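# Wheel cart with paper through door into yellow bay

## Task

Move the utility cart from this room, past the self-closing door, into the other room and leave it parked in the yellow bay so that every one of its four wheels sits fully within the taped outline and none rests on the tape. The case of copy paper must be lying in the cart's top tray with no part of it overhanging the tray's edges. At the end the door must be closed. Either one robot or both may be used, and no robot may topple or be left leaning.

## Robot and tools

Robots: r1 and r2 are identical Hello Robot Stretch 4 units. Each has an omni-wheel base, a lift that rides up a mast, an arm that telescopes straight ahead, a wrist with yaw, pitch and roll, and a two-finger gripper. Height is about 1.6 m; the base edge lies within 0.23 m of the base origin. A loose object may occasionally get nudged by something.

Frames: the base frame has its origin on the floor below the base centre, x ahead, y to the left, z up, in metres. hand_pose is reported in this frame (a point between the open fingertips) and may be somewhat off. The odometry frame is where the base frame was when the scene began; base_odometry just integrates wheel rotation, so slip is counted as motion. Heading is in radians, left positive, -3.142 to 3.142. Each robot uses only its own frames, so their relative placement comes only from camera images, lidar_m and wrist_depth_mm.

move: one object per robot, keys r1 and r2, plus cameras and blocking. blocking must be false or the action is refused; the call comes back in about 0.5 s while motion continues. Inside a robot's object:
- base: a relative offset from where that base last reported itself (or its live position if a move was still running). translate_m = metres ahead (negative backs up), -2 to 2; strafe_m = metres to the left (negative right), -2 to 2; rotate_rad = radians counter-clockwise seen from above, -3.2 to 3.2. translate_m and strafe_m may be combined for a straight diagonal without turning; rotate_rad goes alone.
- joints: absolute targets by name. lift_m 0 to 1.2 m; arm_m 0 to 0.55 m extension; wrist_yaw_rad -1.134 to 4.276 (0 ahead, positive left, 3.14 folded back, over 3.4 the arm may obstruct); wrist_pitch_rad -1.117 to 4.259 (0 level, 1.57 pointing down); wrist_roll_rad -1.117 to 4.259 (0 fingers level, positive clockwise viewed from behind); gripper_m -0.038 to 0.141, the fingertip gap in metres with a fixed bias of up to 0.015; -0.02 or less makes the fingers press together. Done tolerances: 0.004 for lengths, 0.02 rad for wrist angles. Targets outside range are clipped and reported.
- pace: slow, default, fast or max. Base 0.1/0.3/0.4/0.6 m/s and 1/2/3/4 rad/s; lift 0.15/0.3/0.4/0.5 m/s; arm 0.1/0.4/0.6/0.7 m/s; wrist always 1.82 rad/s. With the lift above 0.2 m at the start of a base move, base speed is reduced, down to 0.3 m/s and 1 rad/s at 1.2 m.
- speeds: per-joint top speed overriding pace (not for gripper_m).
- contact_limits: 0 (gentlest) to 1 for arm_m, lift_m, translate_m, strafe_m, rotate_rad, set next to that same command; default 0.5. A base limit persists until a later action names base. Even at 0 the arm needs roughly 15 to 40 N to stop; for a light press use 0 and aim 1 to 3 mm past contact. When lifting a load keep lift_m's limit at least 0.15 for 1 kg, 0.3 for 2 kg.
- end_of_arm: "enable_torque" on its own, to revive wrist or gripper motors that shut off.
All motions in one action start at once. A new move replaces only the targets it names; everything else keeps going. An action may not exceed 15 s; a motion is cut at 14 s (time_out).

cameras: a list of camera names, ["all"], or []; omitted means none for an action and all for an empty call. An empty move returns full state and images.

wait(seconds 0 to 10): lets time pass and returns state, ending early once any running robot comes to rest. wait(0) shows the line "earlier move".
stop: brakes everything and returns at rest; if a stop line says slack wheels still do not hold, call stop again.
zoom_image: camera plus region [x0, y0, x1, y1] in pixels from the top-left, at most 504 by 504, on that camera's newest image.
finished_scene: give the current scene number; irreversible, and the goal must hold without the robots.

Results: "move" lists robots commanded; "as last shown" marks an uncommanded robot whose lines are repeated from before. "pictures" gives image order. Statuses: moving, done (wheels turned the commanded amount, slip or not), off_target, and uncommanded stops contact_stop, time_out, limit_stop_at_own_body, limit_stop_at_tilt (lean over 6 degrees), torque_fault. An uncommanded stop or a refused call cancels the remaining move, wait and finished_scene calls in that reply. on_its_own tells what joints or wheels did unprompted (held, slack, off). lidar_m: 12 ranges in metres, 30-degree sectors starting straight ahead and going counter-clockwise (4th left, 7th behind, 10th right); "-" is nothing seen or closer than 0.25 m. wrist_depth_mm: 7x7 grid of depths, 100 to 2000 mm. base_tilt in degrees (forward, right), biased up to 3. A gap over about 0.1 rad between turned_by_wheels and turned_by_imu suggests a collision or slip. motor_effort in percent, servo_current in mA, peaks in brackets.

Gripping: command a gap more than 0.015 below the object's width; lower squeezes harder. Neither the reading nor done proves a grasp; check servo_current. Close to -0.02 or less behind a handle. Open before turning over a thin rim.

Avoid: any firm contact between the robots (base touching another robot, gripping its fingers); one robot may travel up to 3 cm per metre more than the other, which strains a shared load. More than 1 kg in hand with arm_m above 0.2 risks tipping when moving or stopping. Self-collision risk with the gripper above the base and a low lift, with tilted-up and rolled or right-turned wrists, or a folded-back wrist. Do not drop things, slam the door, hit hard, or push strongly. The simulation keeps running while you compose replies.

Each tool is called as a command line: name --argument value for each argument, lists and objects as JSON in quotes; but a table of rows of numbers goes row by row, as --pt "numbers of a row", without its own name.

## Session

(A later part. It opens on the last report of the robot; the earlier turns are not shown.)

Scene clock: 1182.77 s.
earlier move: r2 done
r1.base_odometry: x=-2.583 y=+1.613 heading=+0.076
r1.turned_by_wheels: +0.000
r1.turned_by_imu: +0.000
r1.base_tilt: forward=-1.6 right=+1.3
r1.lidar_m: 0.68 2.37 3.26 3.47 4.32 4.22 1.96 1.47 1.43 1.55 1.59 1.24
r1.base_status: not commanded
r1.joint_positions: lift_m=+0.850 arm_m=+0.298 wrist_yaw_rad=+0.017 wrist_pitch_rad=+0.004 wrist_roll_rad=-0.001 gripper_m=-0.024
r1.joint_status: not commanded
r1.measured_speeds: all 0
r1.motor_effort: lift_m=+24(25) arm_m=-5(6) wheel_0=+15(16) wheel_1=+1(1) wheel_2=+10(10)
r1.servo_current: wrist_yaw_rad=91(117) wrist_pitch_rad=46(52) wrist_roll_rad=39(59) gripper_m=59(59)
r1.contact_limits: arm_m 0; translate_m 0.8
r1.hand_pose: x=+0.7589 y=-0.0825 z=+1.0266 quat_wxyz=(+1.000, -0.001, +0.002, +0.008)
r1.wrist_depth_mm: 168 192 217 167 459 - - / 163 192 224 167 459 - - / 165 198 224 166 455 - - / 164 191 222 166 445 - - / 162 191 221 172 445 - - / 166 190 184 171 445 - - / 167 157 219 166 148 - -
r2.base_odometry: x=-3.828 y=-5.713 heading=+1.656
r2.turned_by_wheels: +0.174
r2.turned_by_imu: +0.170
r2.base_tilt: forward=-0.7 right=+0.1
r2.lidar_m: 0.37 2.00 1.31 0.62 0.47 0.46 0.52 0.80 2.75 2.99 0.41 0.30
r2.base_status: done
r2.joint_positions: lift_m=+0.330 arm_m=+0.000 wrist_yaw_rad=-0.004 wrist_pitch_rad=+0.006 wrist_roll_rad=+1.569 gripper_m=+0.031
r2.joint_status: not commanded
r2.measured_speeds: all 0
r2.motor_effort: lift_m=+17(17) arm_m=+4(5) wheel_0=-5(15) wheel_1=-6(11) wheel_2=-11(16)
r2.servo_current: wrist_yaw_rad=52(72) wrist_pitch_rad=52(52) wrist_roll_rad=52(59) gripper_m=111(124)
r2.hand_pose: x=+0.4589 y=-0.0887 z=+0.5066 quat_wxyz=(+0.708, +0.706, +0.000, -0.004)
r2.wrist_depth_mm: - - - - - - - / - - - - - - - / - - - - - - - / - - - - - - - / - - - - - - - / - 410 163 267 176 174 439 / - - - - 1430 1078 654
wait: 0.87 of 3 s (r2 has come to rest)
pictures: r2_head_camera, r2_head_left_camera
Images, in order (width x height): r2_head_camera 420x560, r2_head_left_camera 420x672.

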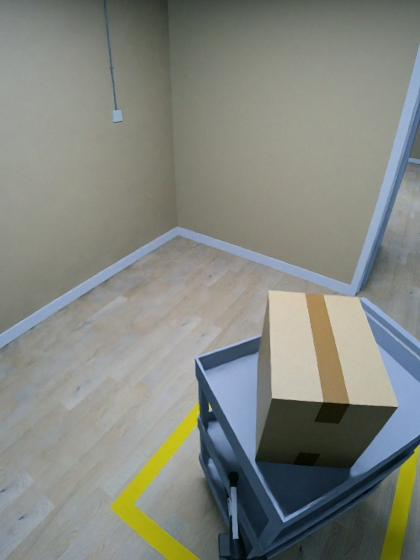

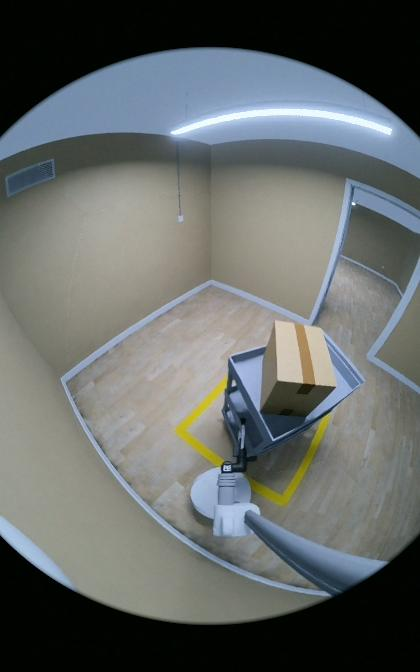

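move --blocking false --r2 '{"base":{"translate_m":-0.15,"strafe_m":-0.2},"pace":"slow"}'

wait --seconds 4 --cameras '["r2_head_left_camera","r2_head_camera"]'

Scene clock: 1189.50 s.
move: r2 moving
r1: as last shown
r1.contact_limits: arm_m 0; translate_m 0.8
r2.base_odometry: x=-3.818 y=-5.719 heading=+1.656
r2.turned_by_wheels: +0.000
r2.turned_by_imu: +0.001
r2.base_tilt: forward=-0.7 right=+0.1
r2.lidar_m: 0.38 2.01 1.29 0.63 0.49 0.46 0.55 0.77 2.75 2.93 0.44 0.27
r2.base_status: translate_m moving; strafe_m moving
r2.joint_positions: lift_m=+0.330 arm_m=+0.000 wrist_yaw_rad=-0.004 wrist_pitch_rad=+0.006 wrist_roll_rad=+1.569 gripper_m=+0.031
r2.joint_status: not commanded
r2.measured_speeds: translate_m=-0.029 strafe_m=-0.039 rotate_rad=+0.000 lift_m=+0.000 arm_m=+0.000 wrist_yaw_rad=+0.000 wrist_pitch_rad=+0.000 wrist_roll_rad=+0.000
r2.motor_effort: lift_m=+17(17) arm_m=+4(5) wheel_0=+7(7) wheel_1=-10(10) wheel_2=+9(9)
r2.servo_current: wrist_yaw_rad=39(59) wrist_pitch_rad=46(52) wrist_roll_rad=46(65) gripper_m=117(117)
r2.hand_pose: x=+0.4589 y=-0.0887 z=+0.5066 quat_wxyz=(+0.708, +0.706, +0.000, -0.004)
r2.wrist_depth_mm: - - - - - - - / - - - - - - - / - - - - - - - / - - - - - - - / - - - - - - - / - 410 162 255 177 174 433 / - - - - 1430 1078 654
pictures: none

Scene clock: 1192.77 s.
earlier move: r2 done
r1.base_odometry: x=-2.583 y=+1.613 heading=+0.076
r1.turned_by_wheels: +0.000
r1.turned_by_imu: +0.000
r1.base_tilt: forward=-1.6 right=+1.2
r1.lidar_m: 0.68 2.39 3.27 3.46 4.28 4.23 1.94 1.48 1.45 1.55 1.58 1.27
r1.base_status: not commanded
r1.joint_positions: lift_m=+0.850 arm_m=+0.298 wrist_yaw_rad=+0.017 wrist_pitch_rad=+0.004 wrist_roll_rad=-0.001 gripper_m=-0.024
r1.joint_status: not commanded
r1.measured_speeds: all 0
r1.motor_effort: lift_m=+24(24) arm_m=-5(6) wheel_0=+15(15) wheel_1=+1(2) wheel_2=+10(10)
r1.servo_current: wrist_yaw_rad=78(117) wrist_pitch_rad=39(52) wrist_roll_rad=52(72) gripper_m=52(65)
r1.contact_limits: arm_m 0; translate_m 0.8
r1.hand_pose: x=+0.7589 y=-0.0825 z=+1.0266 quat_wxyz=(+1.000, -0.001, +0.002, +0.008)
r1.wrist_depth_mm: 167 192 217 167 455 - - / 163 192 223 167 459 - - / 165 197 223 166 452 - - / 163 191 222 166 449 - - / 163 191 222 172 449 - - / 166 190 184 171 442 - - / 167 158 220 166 148 - -
r2.base_odometry: x=-3.616 y=-5.845 heading=+1.657
r2.turned_by_wheels: +0.001
r2.turned_by_imu: +0.001
r2.base_tilt: forward=-0.6 right=+0.1
r2.lidar_m: 0.41 2.25 1.30 0.63 0.48 0.46 0.51 0.79 2.49 2.73 2.42 0.36
r2.base_status: done
r2.joint_positions: lift_m=+0.330 arm_m=+0.000 wrist_yaw_rad=+0.005 wrist_pitch_rad=+0.006 wrist_roll_rad=+1.570 gripper_m=+0.031
r2.joint_status: not commanded
r2.measured_speeds: all 0
r2.motor_effort: lift_m=+17(17) arm_m=+5(5) wheel_0=+8(12) wheel_1=-5(10) wheel_2=+8(11)
r2.servo_current: wrist_yaw_rad=65(65) wrist_pitch_rad=46(52) wrist_roll_rad=39(65) gripper_m=111(124)
r2.hand_pose: x=+0.4597 y=-0.0860 z=+0.5066 quat_wxyz=(+0.707, +0.707, +0.004, +0.000)
r2.wrist_depth_mm: - - - - - - - / - - - - - - - / - - 104 105 - - - / - 544 115 119 116 585 - / - - 141 143 148 1008 512 / - 477 181 177 179 466 455 / - - - - - 1078 -
wait: 3.27 of 4 s (r2 has come to rest)
pictures: r2_head_camera, r2_head_left_camera
Images, in order (width x height): r2_head_camera 420x560, r2_head_left_camera 420x672.

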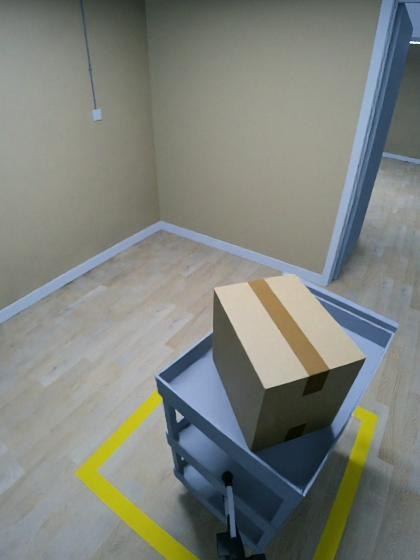

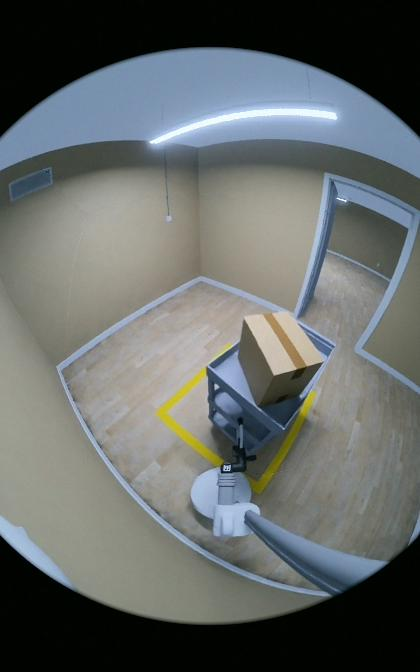

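zoom_image --camera "r2_head_camera" --region '[60, 270, 420, 560]'

zoom_image --camera "r2_head_left_camera" --region '[140, 300, 360, 510]'

Scaled by 1.400 from the camera's image (finer frame: 1200x1600).

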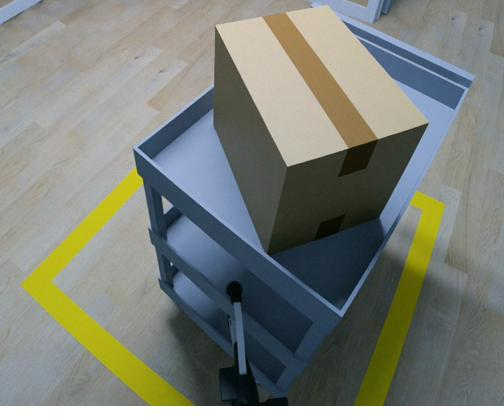

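Scaled by 2.291 from the camera's image (finer frame: 600x960).

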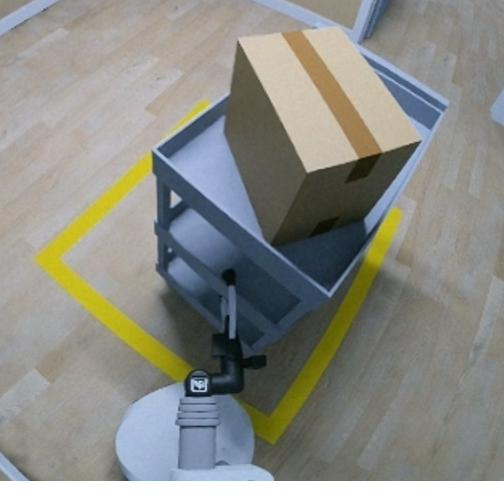

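move --blocking false --r2 '{"base":{"translate_m":-0.085,"strafe_m":0.1},"pace":"slow"}'

wait --seconds 2.5

move --blocking false --r2 '{"joints":{"gripper_m":0.13}}'

wait --seconds 2 --cameras '["r2_head_left_camera","r2_head_camera","r2_wrist_camera"]'

Scene clock: 1209.60 s.
move: r2 moving
r1: as last shown
r1.contact_limits: arm_m 0; translate_m 0.8
r2.base_odometry: x=-3.625 y=-5.854 heading=+1.657
r2.turned_by_wheels: +0.000
r2.turned_by_imu: +0.000
r2.base_tilt: forward=-0.7 right=+0.0
r2.lidar_m: 0.40 2.29 1.26 0.61 0.46 0.44 0.50 0.81 2.50 2.71 2.43 0.34
r2.base_status: translate_m moving; strafe_m moving
r2.joint_positions: lift_m=+0.330 arm_m=+0.000 wrist_yaw_rad=+0.002 wrist_pitch_rad=+0.006 wrist_roll_rad=+1.570 gripper_m=+0.031
r2.joint_status: not commanded
r2.measured_speeds: translate_m=-0.032 strafe_m=+0.039 rotate_rad=-0.001 lift_m=+0.000 arm_m=+0.000 wrist_yaw_rad=-0.028 wrist_pitch_rad=+0.000 wrist_roll_rad=+0.000
r2.motor_effort: lift_m=+17(17) arm_m=+4(5) wheel_0=-10(10) wheel_1=+5(5) wheel_2=+9(11)
r2.servo_current: wrist_yaw_rad=59(59) wrist_pitch_rad=39(52) wrist_roll_rad=46(59) gripper_m=111(117)
r2.hand_pose: x=+0.4594 y=-0.0868 z=+0.5066 quat_wxyz=(+0.707, +0.707, +0.003, -0.001)
r2.wrist_depth_mm: - - - - - - - / - - 105 106 - - - / - - 113 114 - - - / - - 131 132 - 597 - / - - 154 156 - 1078 - / - - 184 196 180 469 469 / - - - - - 1060 -
pictures: none

Scene clock: 1211.67 s.
earlier move: r2 done
r1.base_odometry: x=-2.583 y=+1.613 heading=+0.076
r1.turned_by_wheels: +0.000
r1.turned_by_imu: +0.000
r1.base_tilt: forward=-1.6 right=+1.2
r1.lidar_m: 0.66 2.39 3.27 3.49 4.31 4.22 1.99 1.49 1.44 1.55 1.59 1.26
r1.base_status: not commanded
r1.joint_positions: lift_m=+0.850 arm_m=+0.298 wrist_yaw_rad=+0.017 wrist_pitch_rad=+0.004 wrist_roll_rad=-0.001 gripper_m=-0.024
r1.joint_status: not commanded
r1.measured_speeds: all 0
r1.motor_effort: lift_m=+24(24) arm_m=-5(6) wheel_0=+15(15) wheel_1=+1(2) wheel_2=+10(10)
r1.servo_current: wrist_yaw_rad=91(124) wrist_pitch_rad=46(59) wrist_roll_rad=46(72) gripper_m=59(65)
r1.contact_limits: arm_m 0; translate_m 0.8
r1.hand_pose: x=+0.7589 y=-0.0825 z=+1.0266 quat_wxyz=(+1.000, -0.001, +0.002, +0.008)
r1.wrist_depth_mm: 167 191 216 167 462 - - / 163 192 224 167 452 - - / 165 197 223 166 455 - - / 163 191 223 166 449 - - / 163 191 222 173 449 - - / 166 190 183 171 445 - - / 167 158 219 166 148 - -
r2.base_odometry: x=-3.708 y=-5.938 heading=+1.657
r2.turned_by_wheels: +0.000
r2.turned_by_imu: -0.001
r2.base_tilt: forward=-0.7 right=+0.1
r2.lidar_m: 0.40 2.21 0.97 0.47 0.33 0.32 0.36 0.61 2.53 2.76 2.54 0.34
r2.base_status: done
r2.joint_positions: lift_m=+0.330 arm_m=+0.000 wrist_yaw_rad=-0.004 wrist_pitch_rad=+0.006 wrist_roll_rad=+1.570 gripper_m=+0.031
r2.joint_status: not commanded
r2.measured_speeds: all 0
r2.motor_effort: lift_m=+17(17) arm_m=+5(5) wheel_0=-7(16) wheel_1=+4(6) wheel_2=+1(11)
r2.servo_current: wrist_yaw_rad=46(59) wrist_pitch_rad=46(52) wrist_roll_rad=33(59) gripper_m=111(124)
r2.hand_pose: x=+0.4589 y=-0.0886 z=+0.5066 quat_wxyz=(+0.707, +0.707, +0.001, -0.003)
r2.wrist_depth_mm: - - - - - - - / - - 105 106 - - - / - - 114 115 - - - / - - 131 132 133 603 - / - - 156 156 163 1060 - / - - 182 191 180 169 452 / - - - - - 1060 -
wait: 2.07 of 2.5 s (r2 has come to rest)
pictures: none

Scene clock: 1212.17 s.
move: r2 moving
r1: as last shown
r1.contact_limits: arm_m 0; translate_m 0.8
r2.base_odometry: x=-3.708 y=-5.939 heading=+1.657
r2.turned_by_wheels: +0.000
r2.turned_by_imu: +0.000
r2.base_tilt: forward=-0.7 right=+0.0
r2.lidar_m: 0.40 2.23 0.97 0.44 0.35 0.33 0.39 0.62 2.54 2.76 2.51 0.33
r2.base_status: not commanded
r2.joint_positions: lift_m=+0.330 arm_m=+0.000 wrist_yaw_rad=-0.004 wrist_pitch_rad=+0.006 wrist_roll_rad=+1.570 gripper_m=+0.050
r2.joint_status: gripper_m moving
r2.measured_speeds: all 0
r2.motor_effort: lift_m=+17(17) arm_m=+4(5) wheel_0=-6(7) wheel_1=+4(4) wheel_2=+1(1)
r2.servo_current: wrist_yaw_rad=39(59) wrist_pitch_rad=39(52) wrist_roll_rad=46(59) gripper_m=85(98)
r2.hand_pose: x=+0.4589 y=-0.0886 z=+0.5066 quat_wxyz=(+0.707, +0.707, +0.001, -0.003)
r2.wrist_depth_mm: - - - - - - - / - - 106 107 - - - / - - 115 116 - - - / - - 133 134 135 609 - / - - 164 159 167 1078 - / - - 187 196 183 496 455 / - - - - 1537 931 -
pictures: none

Scene clock: 1213.57 s.
earlier move: r2 done
r1.base_odometry: x=-2.583 y=+1.613 heading=+0.076
r1.turned_by_wheels: +0.000
r1.turned_by_imu: +0.000
r1.base_tilt: forward=-1.6 right=+1.3
r1.lidar_m: 0.67 2.41 3.27 3.50 4.32 4.21 1.95 1.50 1.45 1.55 1.60 1.25
r1.base_status: not commanded
r1.joint_positions: lift_m=+0.850 arm_m=+0.298 wrist_yaw_rad=+0.017 wrist_pitch_rad=+0.004 wrist_roll_rad=-0.001 gripper_m=-0.024
r1.joint_status: not commanded
r1.measured_speeds: all 0
r1.motor_effort: lift_m=+24(24) arm_m=-5(6) wheel_0=+15(15) wheel_1=+1(1) wheel_2=+10(10)
r1.servo_current: wrist_yaw_rad=85(130) wrist_pitch_rad=52(52) wrist_roll_rad=59(65) gripper_m=59(65)
r1.contact_limits: arm_m 0; translate_m 0.8
r1.hand_pose: x=+0.7589 y=-0.0825 z=+1.0266 quat_wxyz=(+1.000, -0.001, +0.002, +0.008)
r1.wrist_depth_mm: 167 191 216 167 455 - - / 163 192 224 167 452 - - / 165 198 223 167 452 - - / 163 192 223 166 449 - - / 163 191 222 172 449 - - / 165 190 184 171 445 - - / 167 157 220 166 148 - -
r2.base_odometry: x=-3.708 y=-5.939 heading=+1.657
r2.turned_by_wheels: +0.000
r2.turned_by_imu: +0.000
r2.base_tilt: forward=-0.7 right=+0.1
r2.lidar_m: 0.41 2.26 0.98 0.44 0.35 0.33 0.39 0.60 2.53 2.75 2.52 0.36
r2.base_status: not commanded
r2.joint_positions: lift_m=+0.330 arm_m=+0.000 wrist_yaw_rad=-0.003 wrist_pitch_rad=+0.006 wrist_roll_rad=+1.570 gripper_m=+0.130
r2.joint_status: all done
r2.measured_speeds: all 0
r2.motor_effort: lift_m=+17(17) arm_m=+4(5) wheel_0=-4(7) wheel_1=+4(4) wheel_2=+1(1)
r2.servo_current: wrist_yaw_rad=52(59) wrist_pitch_rad=39(52) wrist_roll_rad=39(59) gripper_m=52(130)
r2.hand_pose: x=+0.4590 y=-0.0883 z=+0.5066 quat_wxyz=(+0.707, +0.707, +0.001, -0.003)
r2.wrist_depth_mm: - - - - - - - / - - 107 107 110 - - / - - 122 122 - - - / - - 141 142 - 621 - / - - 175 163 183 1025 517 / - 466 198 199 193 831 466 / - - - - 1430 1025 -
wait: 1.40 of 2 s (r2 has come to rest)
pictures: r2_head_camera, r2_head_left_camera, r2_wrist_camera
Images, in order (width x height): r2_head_camera 420x560, r2_head_left_camera 420x672, r2_wrist_camera 616x392.

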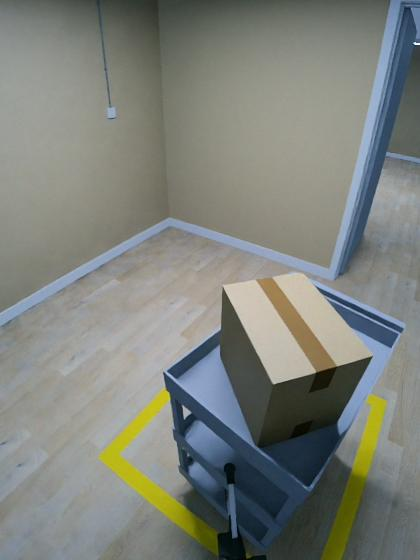

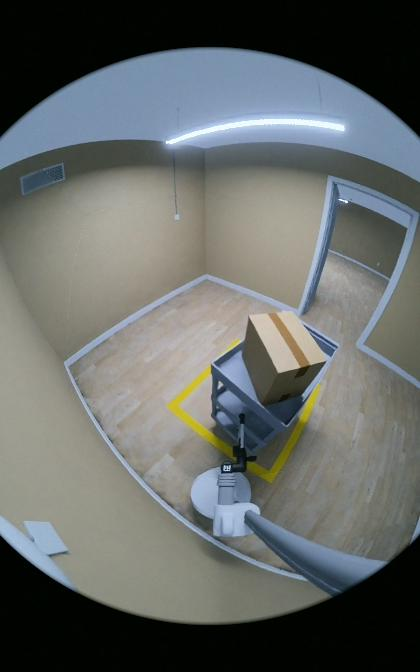

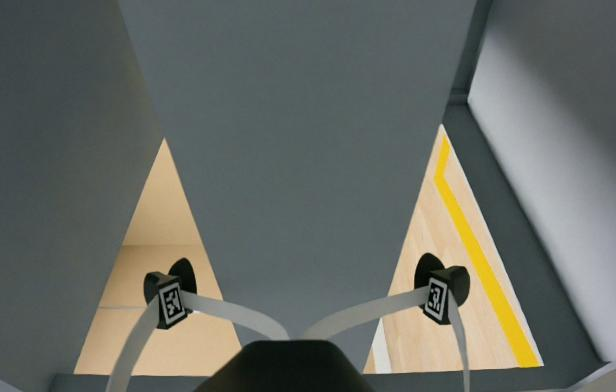

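move --blocking false --r2 '{"base":{"translate_m":-0.09},"pace":"slow"}'

wait --seconds 2

move --blocking false --r2 '{"base":{"rotate_rad":0.9},"pace":"slow"}'

wait --seconds 3 --cameras '["r2_head_left_camera","r2_head_right_camera"]'

Scene clock: 1224.97 s.
move: r2 moving
r1: as last shown
r1.contact_limits: arm_m 0; translate_m 0.8
r2.base_odometry: x=-3.707 y=-5.951 heading=+1.657
r2.turned_by_wheels: +0.000
r2.turned_by_imu: +0.000
r2.base_tilt: forward=-0.6 right=+0.1
r2.lidar_m: 0.44 2.23 0.95 0.46 0.32 0.32 0.33 0.58 2.52 2.72 2.52 0.36
r2.base_status: translate_m moving
r2.joint_positions: lift_m=+0.330 arm_m=+0.000 wrist_yaw_rad=-0.003 wrist_pitch_rad=+0.006 wrist_roll_rad=+1.570 gripper_m=+0.130
r2.joint_status: not commanded
r2.measured_speeds: translate_m=-0.049 strafe_m=+0.000 rotate_rad=-0.002 lift_m=+0.000 arm_m=+0.000 wrist_yaw_rad=+0.000 wrist_pitch_rad=+0.000 wrist_roll_rad=+0.000
r2.motor_effort: lift_m=+17(17) arm_m=+4(5) wheel_0=-4(10) wheel_1=-7(8) wheel_2=+9(10)
r2.servo_current: wrist_yaw_rad=46(59) wrist_pitch_rad=46(52) wrist_roll_rad=46(59) gripper_m=46(59)
r2.hand_pose: x=+0.4590 y=-0.0883 z=+0.5066 quat_wxyz=(+0.707, +0.707, +0.001, -0.003)
r2.wrist_depth_mm: - - 105 105 - - - / - - 114 118 116 - - / - - 131 131 128 - - / - - 152 153 - 634 - / - - 196 182 - 1025 - / - 469 205 214 195 492 466 / - - - - 1576 1025 399
pictures: none

Scene clock: 1226.63 s.
earlier move: r2 done
r1.base_odometry: x=-2.583 y=+1.613 heading=+0.076
r1.turned_by_wheels: +0.000
r1.turned_by_imu: +0.000
r1.base_tilt: forward=-1.6 right=+1.2
r1.lidar_m: 0.68 2.38 3.28 3.48 4.31 4.21 1.96 1.49 1.43 1.54 1.57 1.29
r1.base_status: not commanded
r1.joint_positions: lift_m=+0.850 arm_m=+0.298 wrist_yaw_rad=+0.017 wrist_pitch_rad=+0.004 wrist_roll_rad=-0.001 gripper_m=-0.024
r1.joint_status: not commanded
r1.measured_speeds: all 0
r1.motor_effort: lift_m=+24(24) arm_m=-5(5) wheel_0=+15(15) wheel_1=+1(2) wheel_2=+10(10)
r1.servo_current: wrist_yaw_rad=98(124) wrist_pitch_rad=46(52) wrist_roll_rad=52(72) gripper_m=59(59)
r1.contact_limits: arm_m 0; translate_m 0.8
r1.hand_pose: x=+0.7589 y=-0.0825 z=+1.0266 quat_wxyz=(+1.000, -0.001, +0.002, +0.008)
r1.wrist_depth_mm: 168 192 216 167 459 - - / 163 193 223 167 462 - - / 165 197 223 167 452 - - / 163 191 224 166 445 - - / 163 190 222 172 449 - - / 166 190 183 172 445 - - / 167 158 220 166 147 - -
r2.base_odometry: x=-3.701 y=-6.028 heading=+1.656
r2.turned_by_wheels: +0.000
r2.turned_by_imu: +0.000
r2.base_tilt: forward=-0.7 right=+0.1
r2.lidar_m: 0.48 2.29 0.77 0.35 0.27 0.26 0.32 0.49 2.13 2.65 2.59 0.43
r2.base_status: done
r2.joint_positions: lift_m=+0.330 arm_m=+0.000 wrist_yaw_rad=-0.003 wrist_pitch_rad=+0.006 wrist_roll_rad=+1.570 gripper_m=+0.130
r2.joint_status: not commanded
r2.measured_speeds: all 0
r2.motor_effort: lift_m=+17(17) arm_m=+5(5) wheel_0=-4(10) wheel_1=-6(8) wheel_2=+5(10)
r2.servo_current: wrist_yaw_rad=59(59) wrist_pitch_rad=39(52) wrist_roll_rad=39(59) gripper_m=52(59)
r2.hand_pose: x=+0.4590 y=-0.0883 z=+0.5066 quat_wxyz=(+0.707, +0.707, +0.001, -0.003)
r2.wrist_depth_mm: - - 156 156 - - - / - - 179 176 - - - / - - 211 201 854 768 - / - - - 232 1576 699 - / - - - 276 1537 621 - / - 220 217 325 213 544 517 / - 492 469 - 477 931 668
wait: 1.67 of 2 s (r2 has come to rest)
pictures: none

Scene clock: 1227.13 s.
move: r2 moving
r1: as last shown
r1.contact_limits: arm_m 0; translate_m 0.8
r2.base_odometry: x=-3.701 y=-6.028 heading=+1.782
r2.turned_by_wheels: +0.125
r2.turned_by_imu: +0.122
r2.base_tilt: forward=-0.7 right=+0.1
r2.lidar_m: 0.55 2.26 0.62 0.33 0.27 0.29 0.31 0.56 2.48 2.86 0.90 0.43
r2.base_status: rotate_rad moving
r2.joint_positions: lift_m=+0.330 arm_m=+0.000 wrist_yaw_rad=-0.003 wrist_pitch_rad=+0.006 wrist_roll_rad=+1.570 gripper_m=+0.130
r2.joint_status: not commanded
r2.measured_speeds: translate_m=+0.001 strafe_m=-0.001 rotate_rad=+0.486 lift_m=+0.000 arm_m=+0.000 wrist_yaw_rad=+0.000 wrist_pitch_rad=+0.000 wrist_roll_rad=+0.000
r2.motor_effort: lift_m=+17(17) arm_m=+5(5) wheel_0=-8(9) wheel_1=-8(8) wheel_2=-8(9)
r2.servo_current: wrist_yaw_rad=39(59) wrist_pitch_rad=39(52) wrist_roll_rad=59(59) gripper_m=46(52)
r2.hand_pose: x=+0.4590 y=-0.0883 z=+0.5066 quat_wxyz=(+0.707, +0.707, +0.001, -0.003)
r2.wrist_depth_mm: - - 177 173 183 - - / - - - 199 820 750 - / - - - 233 1576 683 - / - - - 278 1576 1098 - / - - - 349 1808 1008 517 / - 469 469 433 219 473 699 / - - - - 1576 1078 699
pictures: none

Scene clock: 1228.83 s.
earlier move: r2 done
r1.base_odometry: x=-2.583 y=+1.613 heading=+0.076
r1.turned_by_wheels: +0.000
r1.turned_by_imu: +0.000
r1.base_tilt: forward=-1.6 right=+1.2
r1.lidar_m: 0.65 2.39 3.27 3.46 4.34 4.22 1.94 1.49 1.44 1.54 1.59 1.25
r1.base_status: not commanded
r1.joint_positions: lift_m=+0.850 arm_m=+0.298 wrist_yaw_rad=+0.017 wrist_pitch_rad=+0.004 wrist_roll_rad=-0.001 gripper_m=-0.024
r1.joint_status: not commanded
r1.measured_speeds: all 0
r1.on_its_own: wrist_yaw_rad is at rest, and its servo_current (111 mA) is outside its rest range (0 to 104 mA)
r1.motor_effort: lift_m=+24(24) arm_m=-5(5) wheel_0=+14(16) wheel_1=+1(2) wheel_2=+10(10)
r1.servo_current: wrist_yaw_rad=111(111) wrist_pitch_rad=46(52) wrist_roll_rad=59(65) gripper_m=59(65)
r1.contact_limits: arm_m 0; translate_m 0.8
r1.hand_pose: x=+0.7589 y=-0.0825 z=+1.0266 quat_wxyz=(+1.000, -0.001, +0.002, +0.008)
r1.wrist_depth_mm: 168 192 216 167 459 - - / 164 191 224 166 452 - - / 165 198 223 166 455 - - / 163 191 224 166 445 - - / 163 190 223 172 445 - - / 167 190 183 171 445 - - / 167 157 220 166 148 - -
r2.base_odometry: x=-3.701 y=-6.028 heading=+2.555
r2.turned_by_wheels: +0.773
r2.turned_by_imu: +0.753
r2.base_tilt: forward=-0.7 right=+0.0
r2.lidar_m: 1.29 0.40 0.29 0.26 0.27 0.39 1.00 2.58 2.64 0.41 0.45 0.70
r2.base_status: done
r2.joint_positions: lift_m=+0.330 arm_m=+0.000 wrist_yaw_rad=-0.003 wrist_pitch_rad=+0.006 wrist_roll_rad=+1.570 gripper_m=+0.130
r2.joint_status: not commanded
r2.measured_speeds: all 0
r2.motor_effort: lift_m=+17(17) arm_m=+5(5) wheel_0=-2(12) wheel_1=-5(9) wheel_2=-6(10)
r2.servo_current: wrist_yaw_rad=39(59) wrist_pitch_rad=39(52) wrist_roll_rad=52(59) gripper_m=52(59)
r2.hand_pose: x=+0.4590 y=-0.0882 z=+0.5066 quat_wxyz=(+0.707, +0.707, +0.001, -0.003)
r2.wrist_depth_mm: - - - - 1983 976 723 / - - - - 1921 991 683 / - - - - - 1008 691 / - - - - - 1008 699 / - - - - - 931 699 / - 186 188 - 195 831 691 / - - - - - 946 699
wait: 1.70 of 3 s (r2 has come to rest)
Images, in order (width x height): r2_head_left_camera 420x672, r2_head_right_camera 420x672.

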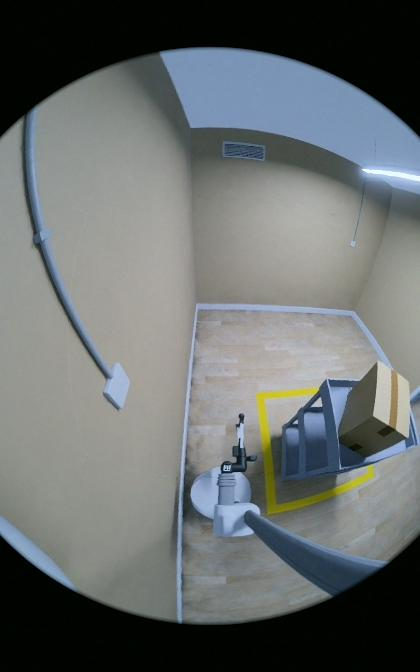

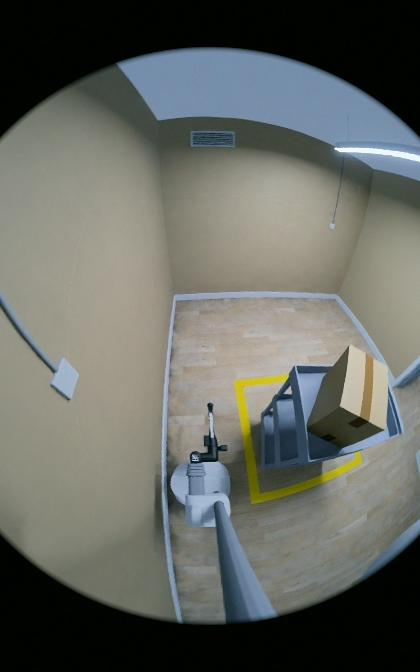

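move --blocking false --r2 '{"base":{"translate_m":0.95}}'

wait --seconds 4

move --blocking false --r2 '{"base":{"rotate_rad":-2.2}}'

wait --seconds 3 --cameras '["r2_head_camera","r2_head_left_camera"]'

zoom_image --camera "r2_head_camera" --region '[0, 160, 420, 560]'

Scene clock: 1235.00 s.
move: r2 moving
r1.base_odometry: x=-2.583 y=+1.613 heading=+0.076
r1.turned_by_wheels: +0.000
r1.turned_by_imu: +0.000
r1.base_tilt: forward=-1.6 right=+1.3
r1.lidar_m: 0.67 2.37 3.28 3.49 4.32 4.21 1.96 1.47 1.46 1.55 1.59 1.28
r1.base_status: not commanded
r1.joint_positions: lift_m=+0.850 arm_m=+0.298 wrist_yaw_rad=+0.017 wrist_pitch_rad=+0.004 wrist_roll_rad=-0.001 gripper_m=-0.024
r1.joint_status: not commanded
r1.measured_speeds: all 0
r1.motor_effort: lift_m=+24(24) arm_m=-5(5) wheel_0=+14(15) wheel_1=+1(1) wheel_2=+10(10)
r1.servo_current: wrist_yaw_rad=91(104) wrist_pitch_rad=39(46) wrist_roll_rad=39(59) gripper_m=52(65)
r1.contact_limits: arm_m 0; translate_m 0.8
r1.hand_pose: x=+0.7589 y=-0.0825 z=+1.0266 quat_wxyz=(+1.000, -0.001, +0.002, +0.008)
r1.wrist_depth_mm: 167 193 216 167 455 - - / 163 192 224 167 452 - - / 165 197 223 166 449 - - / 164 191 222 166 445 - - / 163 191 221 172 442 - - / 166 190 183 171 449 - - / 167 157 219 166 148 - -
r2.base_odometry: x=-3.727 y=-6.011 heading=+2.555
r2.turned_by_wheels: +0.000
r2.turned_by_imu: +0.001
r2.base_tilt: forward=-0.7 right=+0.0
r2.lidar_m: 1.32 0.43 0.27 0.26 0.27 0.38 1.02 2.61 2.65 0.41 0.45 2.35
r2.base_status: translate_m moving
r2.joint_positions: lift_m=+0.330 arm_m=+0.000 wrist_yaw_rad=-0.003 wrist_pitch_rad=+0.006 wrist_roll_rad=+1.570 gripper_m=+0.130
r2.joint_status: not commanded
r2.measured_speeds: translate_m=+0.121 strafe_m=+0.000 rotate_rad=+0.002 lift_m=+0.000 arm_m=+0.000 wrist_yaw_rad=+0.000 wrist_pitch_rad=+0.000 wrist_roll_rad=+0.000
r2.motor_effort: lift_m=+17(17) arm_m=+4(5) wheel_0=+4(12) wheel_1=+7(7) wheel_2=-13(13)
r2.servo_current: wrist_yaw_rad=46(52) wrist_pitch_rad=46(52) wrist_roll_rad=39(52) gripper_m=52(59)
r2.hand_pose: x=+0.4590 y=-0.0882 z=+0.5066 quat_wxyz=(+0.707, +0.707, +0.001, -0.003)
r2.wrist_depth_mm: - - - - 1921 991 715 / - - - - 1921 1008 691 / - - - - - 1008 691 / - - - - - 1025 699 / - - - - 1983 946 699 / - 186 188 - 195 831 707 / - - - - - 931 699
pictures: none

Scene clock: 1239.00 s.
earlier move: r2 moving
r1.base_odometry: x=-2.583 y=+1.613 heading=+0.076
r1.turned_by_wheels: +0.000
r1.turned_by_imu: +0.000
r1.base_tilt: forward=-1.6 right=+1.3
r1.lidar_m: 0.68 2.39 3.27 3.49 4.33 4.21 1.97 1.50 1.47 1.53 1.60 1.26
r1.base_status: not commanded
r1.joint_positions: lift_m=+0.850 arm_m=+0.298 wrist_yaw_rad=+0.017 wrist_pitch_rad=+0.004 wrist_roll_rad=-0.001 gripper_m=-0.024
r1.joint_status: not commanded
r1.measured_speeds: all 0
r1.motor_effort: lift_m=+24(24) arm_m=-5(6) wheel_0=+15(16) wheel_1=+1(2) wheel_2=+10(10)
r1.servo_current: wrist_yaw_rad=98(117) wrist_pitch_rad=46(52) wrist_roll_rad=52(65) gripper_m=52(65)
r1.contact_limits: arm_m 0; translate_m 0.8
r1.hand_pose: x=+0.7589 y=-0.0825 z=+1.0266 quat_wxyz=(+1.000, -0.001, +0.002, +0.008)
r1.wrist_depth_mm: 168 192 216 167 462 - - / 164 192 224 166 459 - - / 165 198 223 166 452 - - / 163 191 222 166 452 - - / 163 191 222 172 449 - - / 166 190 183 171 445 - - / 167 157 220 165 148 - -
r2.base_odometry: x=-4.492 y=-5.503 heading=+2.556
r2.turned_by_wheels: +0.000
r2.turned_by_imu: +0.001
r2.base_tilt: forward=-0.7 right=+0.0
r2.lidar_m: 1.29 0.47 0.32 0.30 0.32 0.44 1.13 0.68 0.64 2.50 1.94 1.37
r2.base_status: translate_m moving
r2.joint_positions: lift_m=+0.330 arm_m=+0.000 wrist_yaw_rad=-0.003 wrist_pitch_rad=+0.006 wrist_roll_rad=+1.570 gripper_m=+0.130
r2.joint_status: not commanded
r2.measured_speeds: all 0
r2.motor_effort: lift_m=+17(17) arm_m=+4(5) wheel_0=+3(12) wheel_1=+2(9) wheel_2=-3(15)
r2.servo_current: wrist_yaw_rad=46(65) wrist_pitch_rad=46(52) wrist_roll_rad=39(59) gripper_m=59(59)
r2.hand_pose: x=+0.4590 y=-0.0882 z=+0.5066 quat_wxyz=(+0.707, +0.707, +0.001, -0.003)
r2.wrist_depth_mm: - - - - - 991 691 / - - - - - 1008 691 / - - - - - 946 691 / - - - - - 931 699 / - - - - - 946 699 / - 186 188 - 189 831 707 / - - - - - 976 699
wait: 4.00 s; no rest
pictures: none

Scene clock: 1239.50 s.
earlier move: r2 done
move: r2 moving
r1: as last shown
r1.contact_limits: arm_m 0; translate_m 0.8
r2.base_odometry: x=-4.492 y=-5.502 heading=+2.304
r2.turned_by_wheels: -0.252
r2.turned_by_imu: -0.244
r2.base_tilt: forward=-0.7 right=+0.1
r2.lidar_m: 1.32 0.69 0.37 0.29 0.31 0.36 0.60 0.90 0.65 0.93 2.48 1.54
r2.base_status: rotate_rad moving
r2.joint_positions: lift_m=+0.330 arm_m=+0.000 wrist_yaw_rad=-0.003 wrist_pitch_rad=+0.006 wrist_roll_rad=+1.570 gripper_m=+0.130
r2.joint_status: not commanded
r2.measured_speeds: translate_m=+0.001 strafe_m=+0.001 rotate_rad=-0.973 lift_m=+0.000 arm_m=+0.000 wrist_yaw_rad=+0.000 wrist_pitch_rad=+0.000 wrist_roll_rad=+0.000
r2.motor_effort: lift_m=+17(17) arm_m=+4(5) wheel_0=+10(11) wheel_1=+9(10) wheel_2=+10(10)
r2.servo_current: wrist_yaw_rad=39(52) wrist_pitch_rad=46(46) wrist_roll_rad=46(59) gripper_m=46(59)
r2.hand_pose: x=+0.4590 y=-0.0882 z=+0.5066 quat_wxyz=(+0.707, +0.707, +0.001, -0.003)
r2.wrist_depth_mm: - - - - 1255 976 683 / - - - - 1229 991 683 / - - - - 1160 991 699 / - - - - - 1025 699 / - - - - - 946 699 / - 186 187 - 189 866 691 / - - - - - 1042 691
pictures: none

Scene clock: 1241.40 s.
earlier move: r2 done
r1.base_odometry: x=-2.583 y=+1.613 heading=+0.076
r1.turned_by_wheels: +0.000
r1.turned_by_imu: +0.000
r1.base_tilt: forward=-1.6 right=+1.2
r1.lidar_m: 0.67 2.39 3.26 3.49 4.31 4.21 1.96 1.48 1.45 1.55 1.60 1.28
r1.base_status: not commanded
r1.joint_positions: lift_m=+0.850 arm_m=+0.298 wrist_yaw_rad=+0.017 wrist_pitch_rad=+0.004 wrist_roll_rad=-0.001 gripper_m=-0.024
r1.joint_status: not commanded
r1.measured_speeds: all 0
r1.motor_effort: lift_m=+24(24) arm_m=-5(6) wheel_0=+15(16) wheel_1=+1(2) wheel_2=+10(10)
r1.servo_current: wrist_yaw_rad=91(111) wrist_pitch_rad=39(52) wrist_roll_rad=52(65) gripper_m=52(65)
r1.contact_limits: arm_m 0; translate_m 0.8
r1.hand_pose: x=+0.7589 y=-0.0825 z=+1.0266 quat_wxyz=(+1.000, -0.001, +0.002, +0.008)
r1.wrist_depth_mm: 167 192 216 167 455 - - / 163 191 224 167 455 - - / 166 196 224 166 449 - - / 163 191 223 166 449 - - / 163 191 223 172 445 - - / 167 190 183 171 442 - - / 167 157 220 166 147 - -
r2.base_odometry: x=-4.492 y=-5.502 heading=+0.356
r2.turned_by_wheels: -1.948
r2.turned_by_imu: -1.895
r2.base_tilt: forward=-0.7 right=+0.1
r2.lidar_m: 0.65 2.48 2.17 1.43 1.33 0.53 0.32 0.29 0.31 0.39 0.88 0.73
r2.base_status: done
r2.joint_positions: lift_m=+0.330 arm_m=+0.000 wrist_yaw_rad=-0.003 wrist_pitch_rad=+0.006 wrist_roll_rad=+1.570 gripper_m=+0.130
r2.joint_status: not commanded
r2.measured_speeds: all 0
r2.motor_effort: lift_m=+17(17) arm_m=+4(5) wheel_0=+2(12) wheel_1=+3(11) wheel_2=+4(11)
r2.servo_current: wrist_yaw_rad=52(59) wrist_pitch_rad=46(52) wrist_roll_rad=46(65) gripper_m=52(59)
r2.hand_pose: x=+0.4590 y=-0.0882 z=+0.5066 quat_wxyz=(+0.707, +0.707, +0.001, -0.003)
r2.wrist_depth_mm: - - - 621 1921 597 647 / - - - 559 - - 627 / 585 - - 496 - - 508 / - - - 452 - - 455 / - 427 436 424 433 430 436 / - 564 202 508 220 842 691 / - - - - 1576 1098 699
wait: 1.90 of 3 s (r2 has come to rest)
Images, in order (width x height): r2_head_camera 420x560, r2_head_left_camera 420x672.

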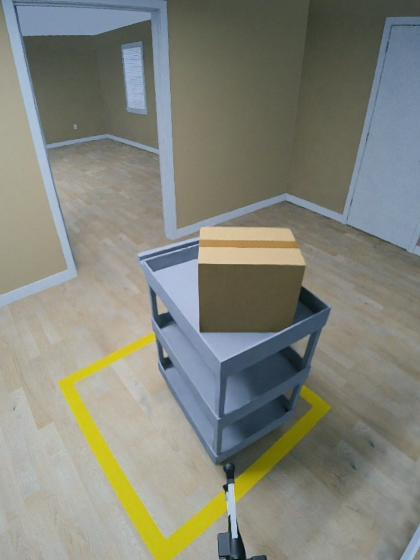

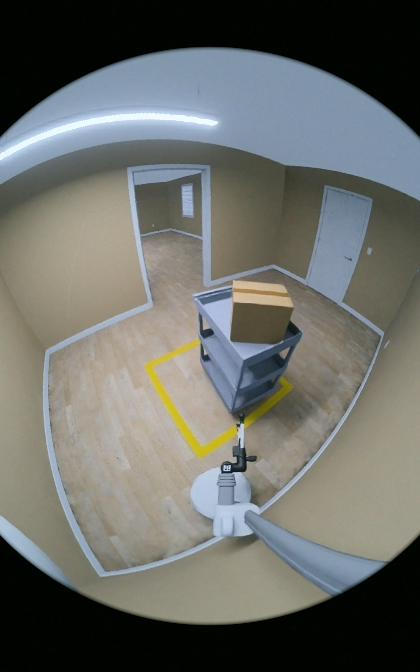

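Scaled by 1.200 from the camera's image (finer frame: 1200x1600).

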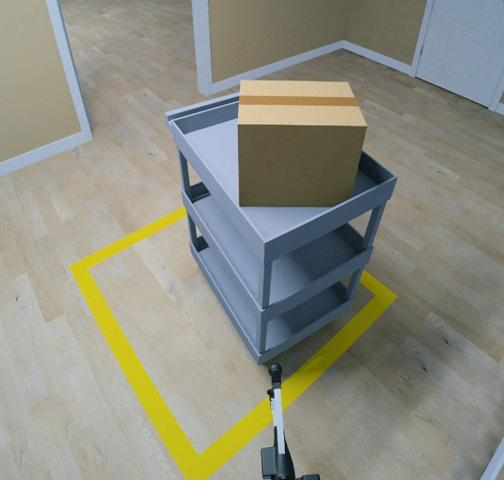

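move --blocking false --r2 '{"base":{"translate_m":0.6,"strafe_m":0.6}}'

wait --seconds 4

move --blocking false --r2 '{"base":{"rotate_rad":-0.93},"pace":"slow"}'

wait --seconds 3 --cameras '["r2_head_camera","r2_wrist_camera","r2_head_left_camera"]'

Scene clock: 1265.97 s.
move: r2 moving
r1: as last shown
r1.contact_limits: arm_m 0; translate_m 0.8
r2.base_odometry: x=-4.479 y=-5.473 heading=+0.356
r2.turned_by_wheels: +0.000
r2.turned_by_imu: +0.000
r2.base_tilt: forward=-0.7 right=+0.1
r2.lidar_m: 0.61 2.46 2.17 1.44 1.28 0.58 0.36 0.32 0.34 0.42 0.97 0.71
r2.base_status: translate_m moving; strafe_m moving
r2.joint_positions: lift_m=+0.330 arm_m=+0.000 wrist_yaw_rad=-0.003 wrist_pitch_rad=+0.006 wrist_roll_rad=+1.570 gripper_m=+0.130
r2.joint_status: not commanded
r2.measured_speeds: translate_m=+0.088 strafe_m=+0.088 rotate_rad=+0.000 lift_m=+0.000 arm_m=+0.000 wrist_yaw_rad=+0.000 wrist_pitch_rad=+0.000 wrist_roll_rad=+0.000
r2.motor_effort: lift_m=+17(17) arm_m=+4(5) wheel_0=-2(8) wheel_1=+10(12) wheel_2=-11(11)
r2.servo_current: wrist_yaw_rad=46(52) wrist_pitch_rad=46(52) wrist_roll_rad=39(52) gripper_m=46(52)
r2.hand_pose: x=+0.4590 y=-0.0882 z=+0.5066 quat_wxyz=(+0.707, +0.707, +0.001, -0.003)
r2.wrist_depth_mm: - - - 569 1921 564 621 / 564 - - 508 - - 627 / - - - 459 - - 459 / - - - 421 - - - / 433 413 410 404 413 410 439 / - 530 202 615 891 820 699 / - - - - 1618 1078 699
pictures: none

Scene clock: 1269.73 s.
earlier move: r2 done
r1.base_odometry: x=-2.583 y=+1.613 heading=+0.076
r1.turned_by_wheels: +0.000
r1.turned_by_imu: +0.000
r1.base_tilt: forward=-1.6 right=+1.2
r1.lidar_m: 0.67 2.36 3.27 3.49 4.31 4.20 1.96 1.48 1.46 1.56 1.60 1.27
r1.base_status: not commanded
r1.joint_positions: lift_m=+0.850 arm_m=+0.298 wrist_yaw_rad=+0.017 wrist_pitch_rad=+0.004 wrist_roll_rad=-0.001 gripper_m=-0.024
r1.joint_status: not commanded
r1.measured_speeds: all 0
r1.motor_effort: lift_m=+24(24) arm_m=-5(5) wheel_0=+15(16) wheel_1=+1(2) wheel_2=+10(10)
r1.servo_current: wrist_yaw_rad=98(117) wrist_pitch_rad=46(52) wrist_roll_rad=46(72) gripper_m=52(65)
r1.contact_limits: arm_m 0; translate_m 0.8
r1.hand_pose: x=+0.7589 y=-0.0825 z=+1.0266 quat_wxyz=(+1.000, -0.001, +0.002, +0.008)
r1.wrist_depth_mm: 168 191 218 167 459 - - / 164 192 224 167 455 - - / 165 197 223 167 445 - - / 163 191 223 166 449 - - / 163 191 222 172 445 - - / 166 190 183 171 445 - - / 167 157 220 166 148 - -
r2.base_odometry: x=-4.139 y=-4.731 heading=+0.356
r2.turned_by_wheels: +0.000
r2.turned_by_imu: +0.002
r2.base_tilt: forward=-0.7 right=+0.1
r2.lidar_m: 2.37 1.65 1.69 1.30 1.19 1.21 1.25 1.15 1.17 0.60 0.57 0.63
r2.base_status: done
r2.joint_positions: lift_m=+0.330 arm_m=+0.000 wrist_yaw_rad=-0.003 wrist_pitch_rad=+0.006 wrist_roll_rad=+1.570 gripper_m=+0.130
r2.joint_status: not commanded
r2.measured_speeds: all 0
r2.motor_effort: lift_m=+17(17) arm_m=+4(5) wheel_0=-4(11) wheel_1=+1(13) wheel_2=-4(12)
r2.servo_current: wrist_yaw_rad=46(65) wrist_pitch_rad=46(52) wrist_roll_rad=59(59) gripper_m=52(59)
r2.hand_pose: x=+0.4590 y=-0.0882 z=+0.5066 quat_wxyz=(+0.707, +0.707, +0.001, -0.003)
r2.wrist_depth_mm: - - - - 1983 1060 683 / - - - - 1983 1008 691 / - - - - - 1008 691 / - - - - - 1008 707 / - - - - - 946 699 / - - 217 - 219 891 707 / - - - - - 1098 691
wait: 3.77 of 4 s (r2 has come to rest)
pictures: none

Scene clock: 1270.23 s.
move: r2 moving
r1: as last shown
r1.contact_limits: arm_m 0; translate_m 0.8
r2.base_odometry: x=-4.139 y=-4.731 heading=+0.231
r2.turned_by_wheels: -0.124
r2.turned_by_imu: -0.121
r2.base_tilt: forward=-0.7 right=+0.0
r2.lidar_m: 2.38 1.66 1.65 1.37 1.19 1.19 1.32 1.13 1.16 0.64 0.57 0.60
r2.base_status: rotate_rad moving
r2.joint_positions: lift_m=+0.330 arm_m=+0.000 wrist_yaw_rad=-0.003 wrist_pitch_rad=+0.006 wrist_roll_rad=+1.570 gripper_m=+0.130
r2.joint_status: not commanded
r2.measured_speeds: translate_m=-0.001 strafe_m=-0.001 rotate_rad=-0.486 lift_m=+0.000 arm_m=+0.000 wrist_yaw_rad=+0.000 wrist_pitch_rad=+0.000 wrist_roll_rad=+0.000
r2.motor_effort: lift_m=+17(17) arm_m=+4(4) wheel_0=+10(10) wheel_1=+9(9) wheel_2=+8(9)
r2.servo_current: wrist_yaw_rad=52(52) wrist_pitch_rad=52(52) wrist_roll_rad=52(59) gripper_m=46(59)
r2.hand_pose: x=+0.4590 y=-0.0882 z=+0.5066 quat_wxyz=(+0.707, +0.707, +0.001, -0.003)
r2.wrist_depth_mm: 377 - 387 - 389 389 615 / - - - - 1983 991 691 / - - - - - 1008 699 / - - - - - 1042 699 / - - - - - 946 699 / - - 217 - 219 866 699 / - - - - 1618 1098 699
pictures: none

Scene clock: 1271.93 s.
earlier move: r2 done
r1.base_odometry: x=-2.583 y=+1.613 heading=+0.076
r1.turned_by_wheels: +0.000
r1.turned_by_imu: +0.000
r1.base_tilt: forward=-1.6 right=+1.3
r1.lidar_m: 0.65 2.38 3.26 3.45 4.31 4.21 1.96 1.49 1.43 1.56 1.60 1.28
r1.base_status: not commanded
r1.joint_positions: lift_m=+0.850 arm_m=+0.298 wrist_yaw_rad=+0.017 wrist_pitch_rad=+0.004 wrist_roll_rad=-0.001 gripper_m=-0.024
r1.joint_status: not commanded
r1.measured_speeds: all 0
r1.motor_effort: lift_m=+24(25) arm_m=-5(6) wheel_0=+15(16) wheel_1=+1(2) wheel_2=+10(10)
r1.servo_current: wrist_yaw_rad=104(117) wrist_pitch_rad=46(52) wrist_roll_rad=39(65) gripper_m=59(59)
r1.contact_limits: arm_m 0; translate_m 0.8
r1.hand_pose: x=+0.7589 y=-0.0825 z=+1.0266 quat_wxyz=(+1.000, -0.001, +0.002, +0.008)
r1.wrist_depth_mm: 167 192 217 167 459 - - / 163 193 223 167 455 - - / 165 197 223 167 452 - - / 163 191 222 166 445 - - / 163 191 222 172 445 - - / 166 190 183 171 449 - - / 167 158 220 166 147 - -
r2.base_odometry: x=-4.139 y=-4.731 heading=-0.573
r2.turned_by_wheels: -0.804
r2.turned_by_imu: -0.783
r2.base_tilt: forward=-0.6 right=+0.1
r2.lidar_m: 0.60 0.65 1.73 1.65 1.69 1.26 1.19 1.24 1.16 1.13 1.22 0.60
r2.base_status: done
r2.joint_positions: lift_m=+0.330 arm_m=+0.000 wrist_yaw_rad=-0.003 wrist_pitch_rad=+0.006 wrist_roll_rad=+1.570 gripper_m=+0.130
r2.joint_status: not commanded
r2.measured_speeds: all 0
r2.motor_effort: lift_m=+17(17) arm_m=+4(5) wheel_0=+5(10) wheel_1=+4(10) wheel_2=+4(10)
r2.servo_current: wrist_yaw_rad=46(59) wrist_pitch_rad=46(52) wrist_roll_rad=46(65) gripper_m=52(59)
r2.hand_pose: x=+0.4590 y=-0.0882 z=+0.5066 quat_wxyz=(+0.707, +0.707, +0.001, -0.003)
r2.wrist_depth_mm: - - - 330 1756 715 - / - - - 340 1983 - - / - - - 347 - - - / - - - 359 - - - / - - - 368 - - - / - 185 218 373 213 - - / - - - - 1618 - -
wait: 1.70 of 3 s (r2 has come to rest)
pictures: r2_head_camera, r2_head_left_camera, r2_wrist_camera
Images, in order (width x height): r2_head_camera 420x560, r2_head_left_camera 420x672, r2_wrist_camera 616x392.

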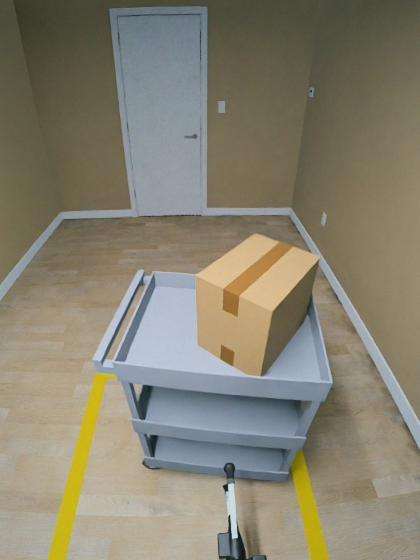

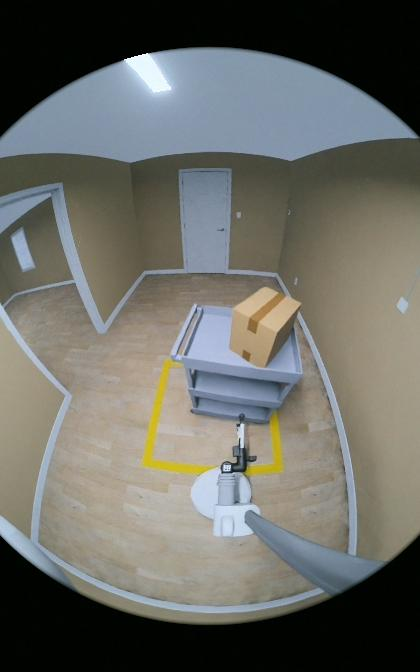

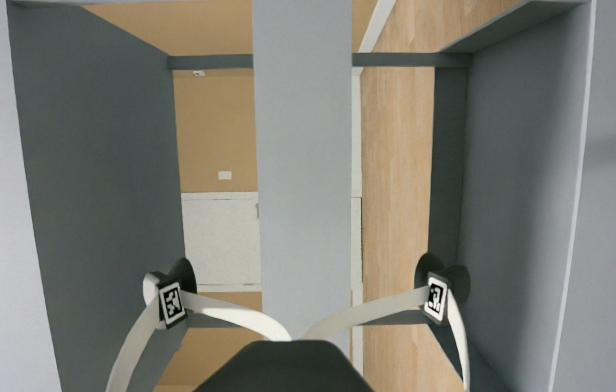

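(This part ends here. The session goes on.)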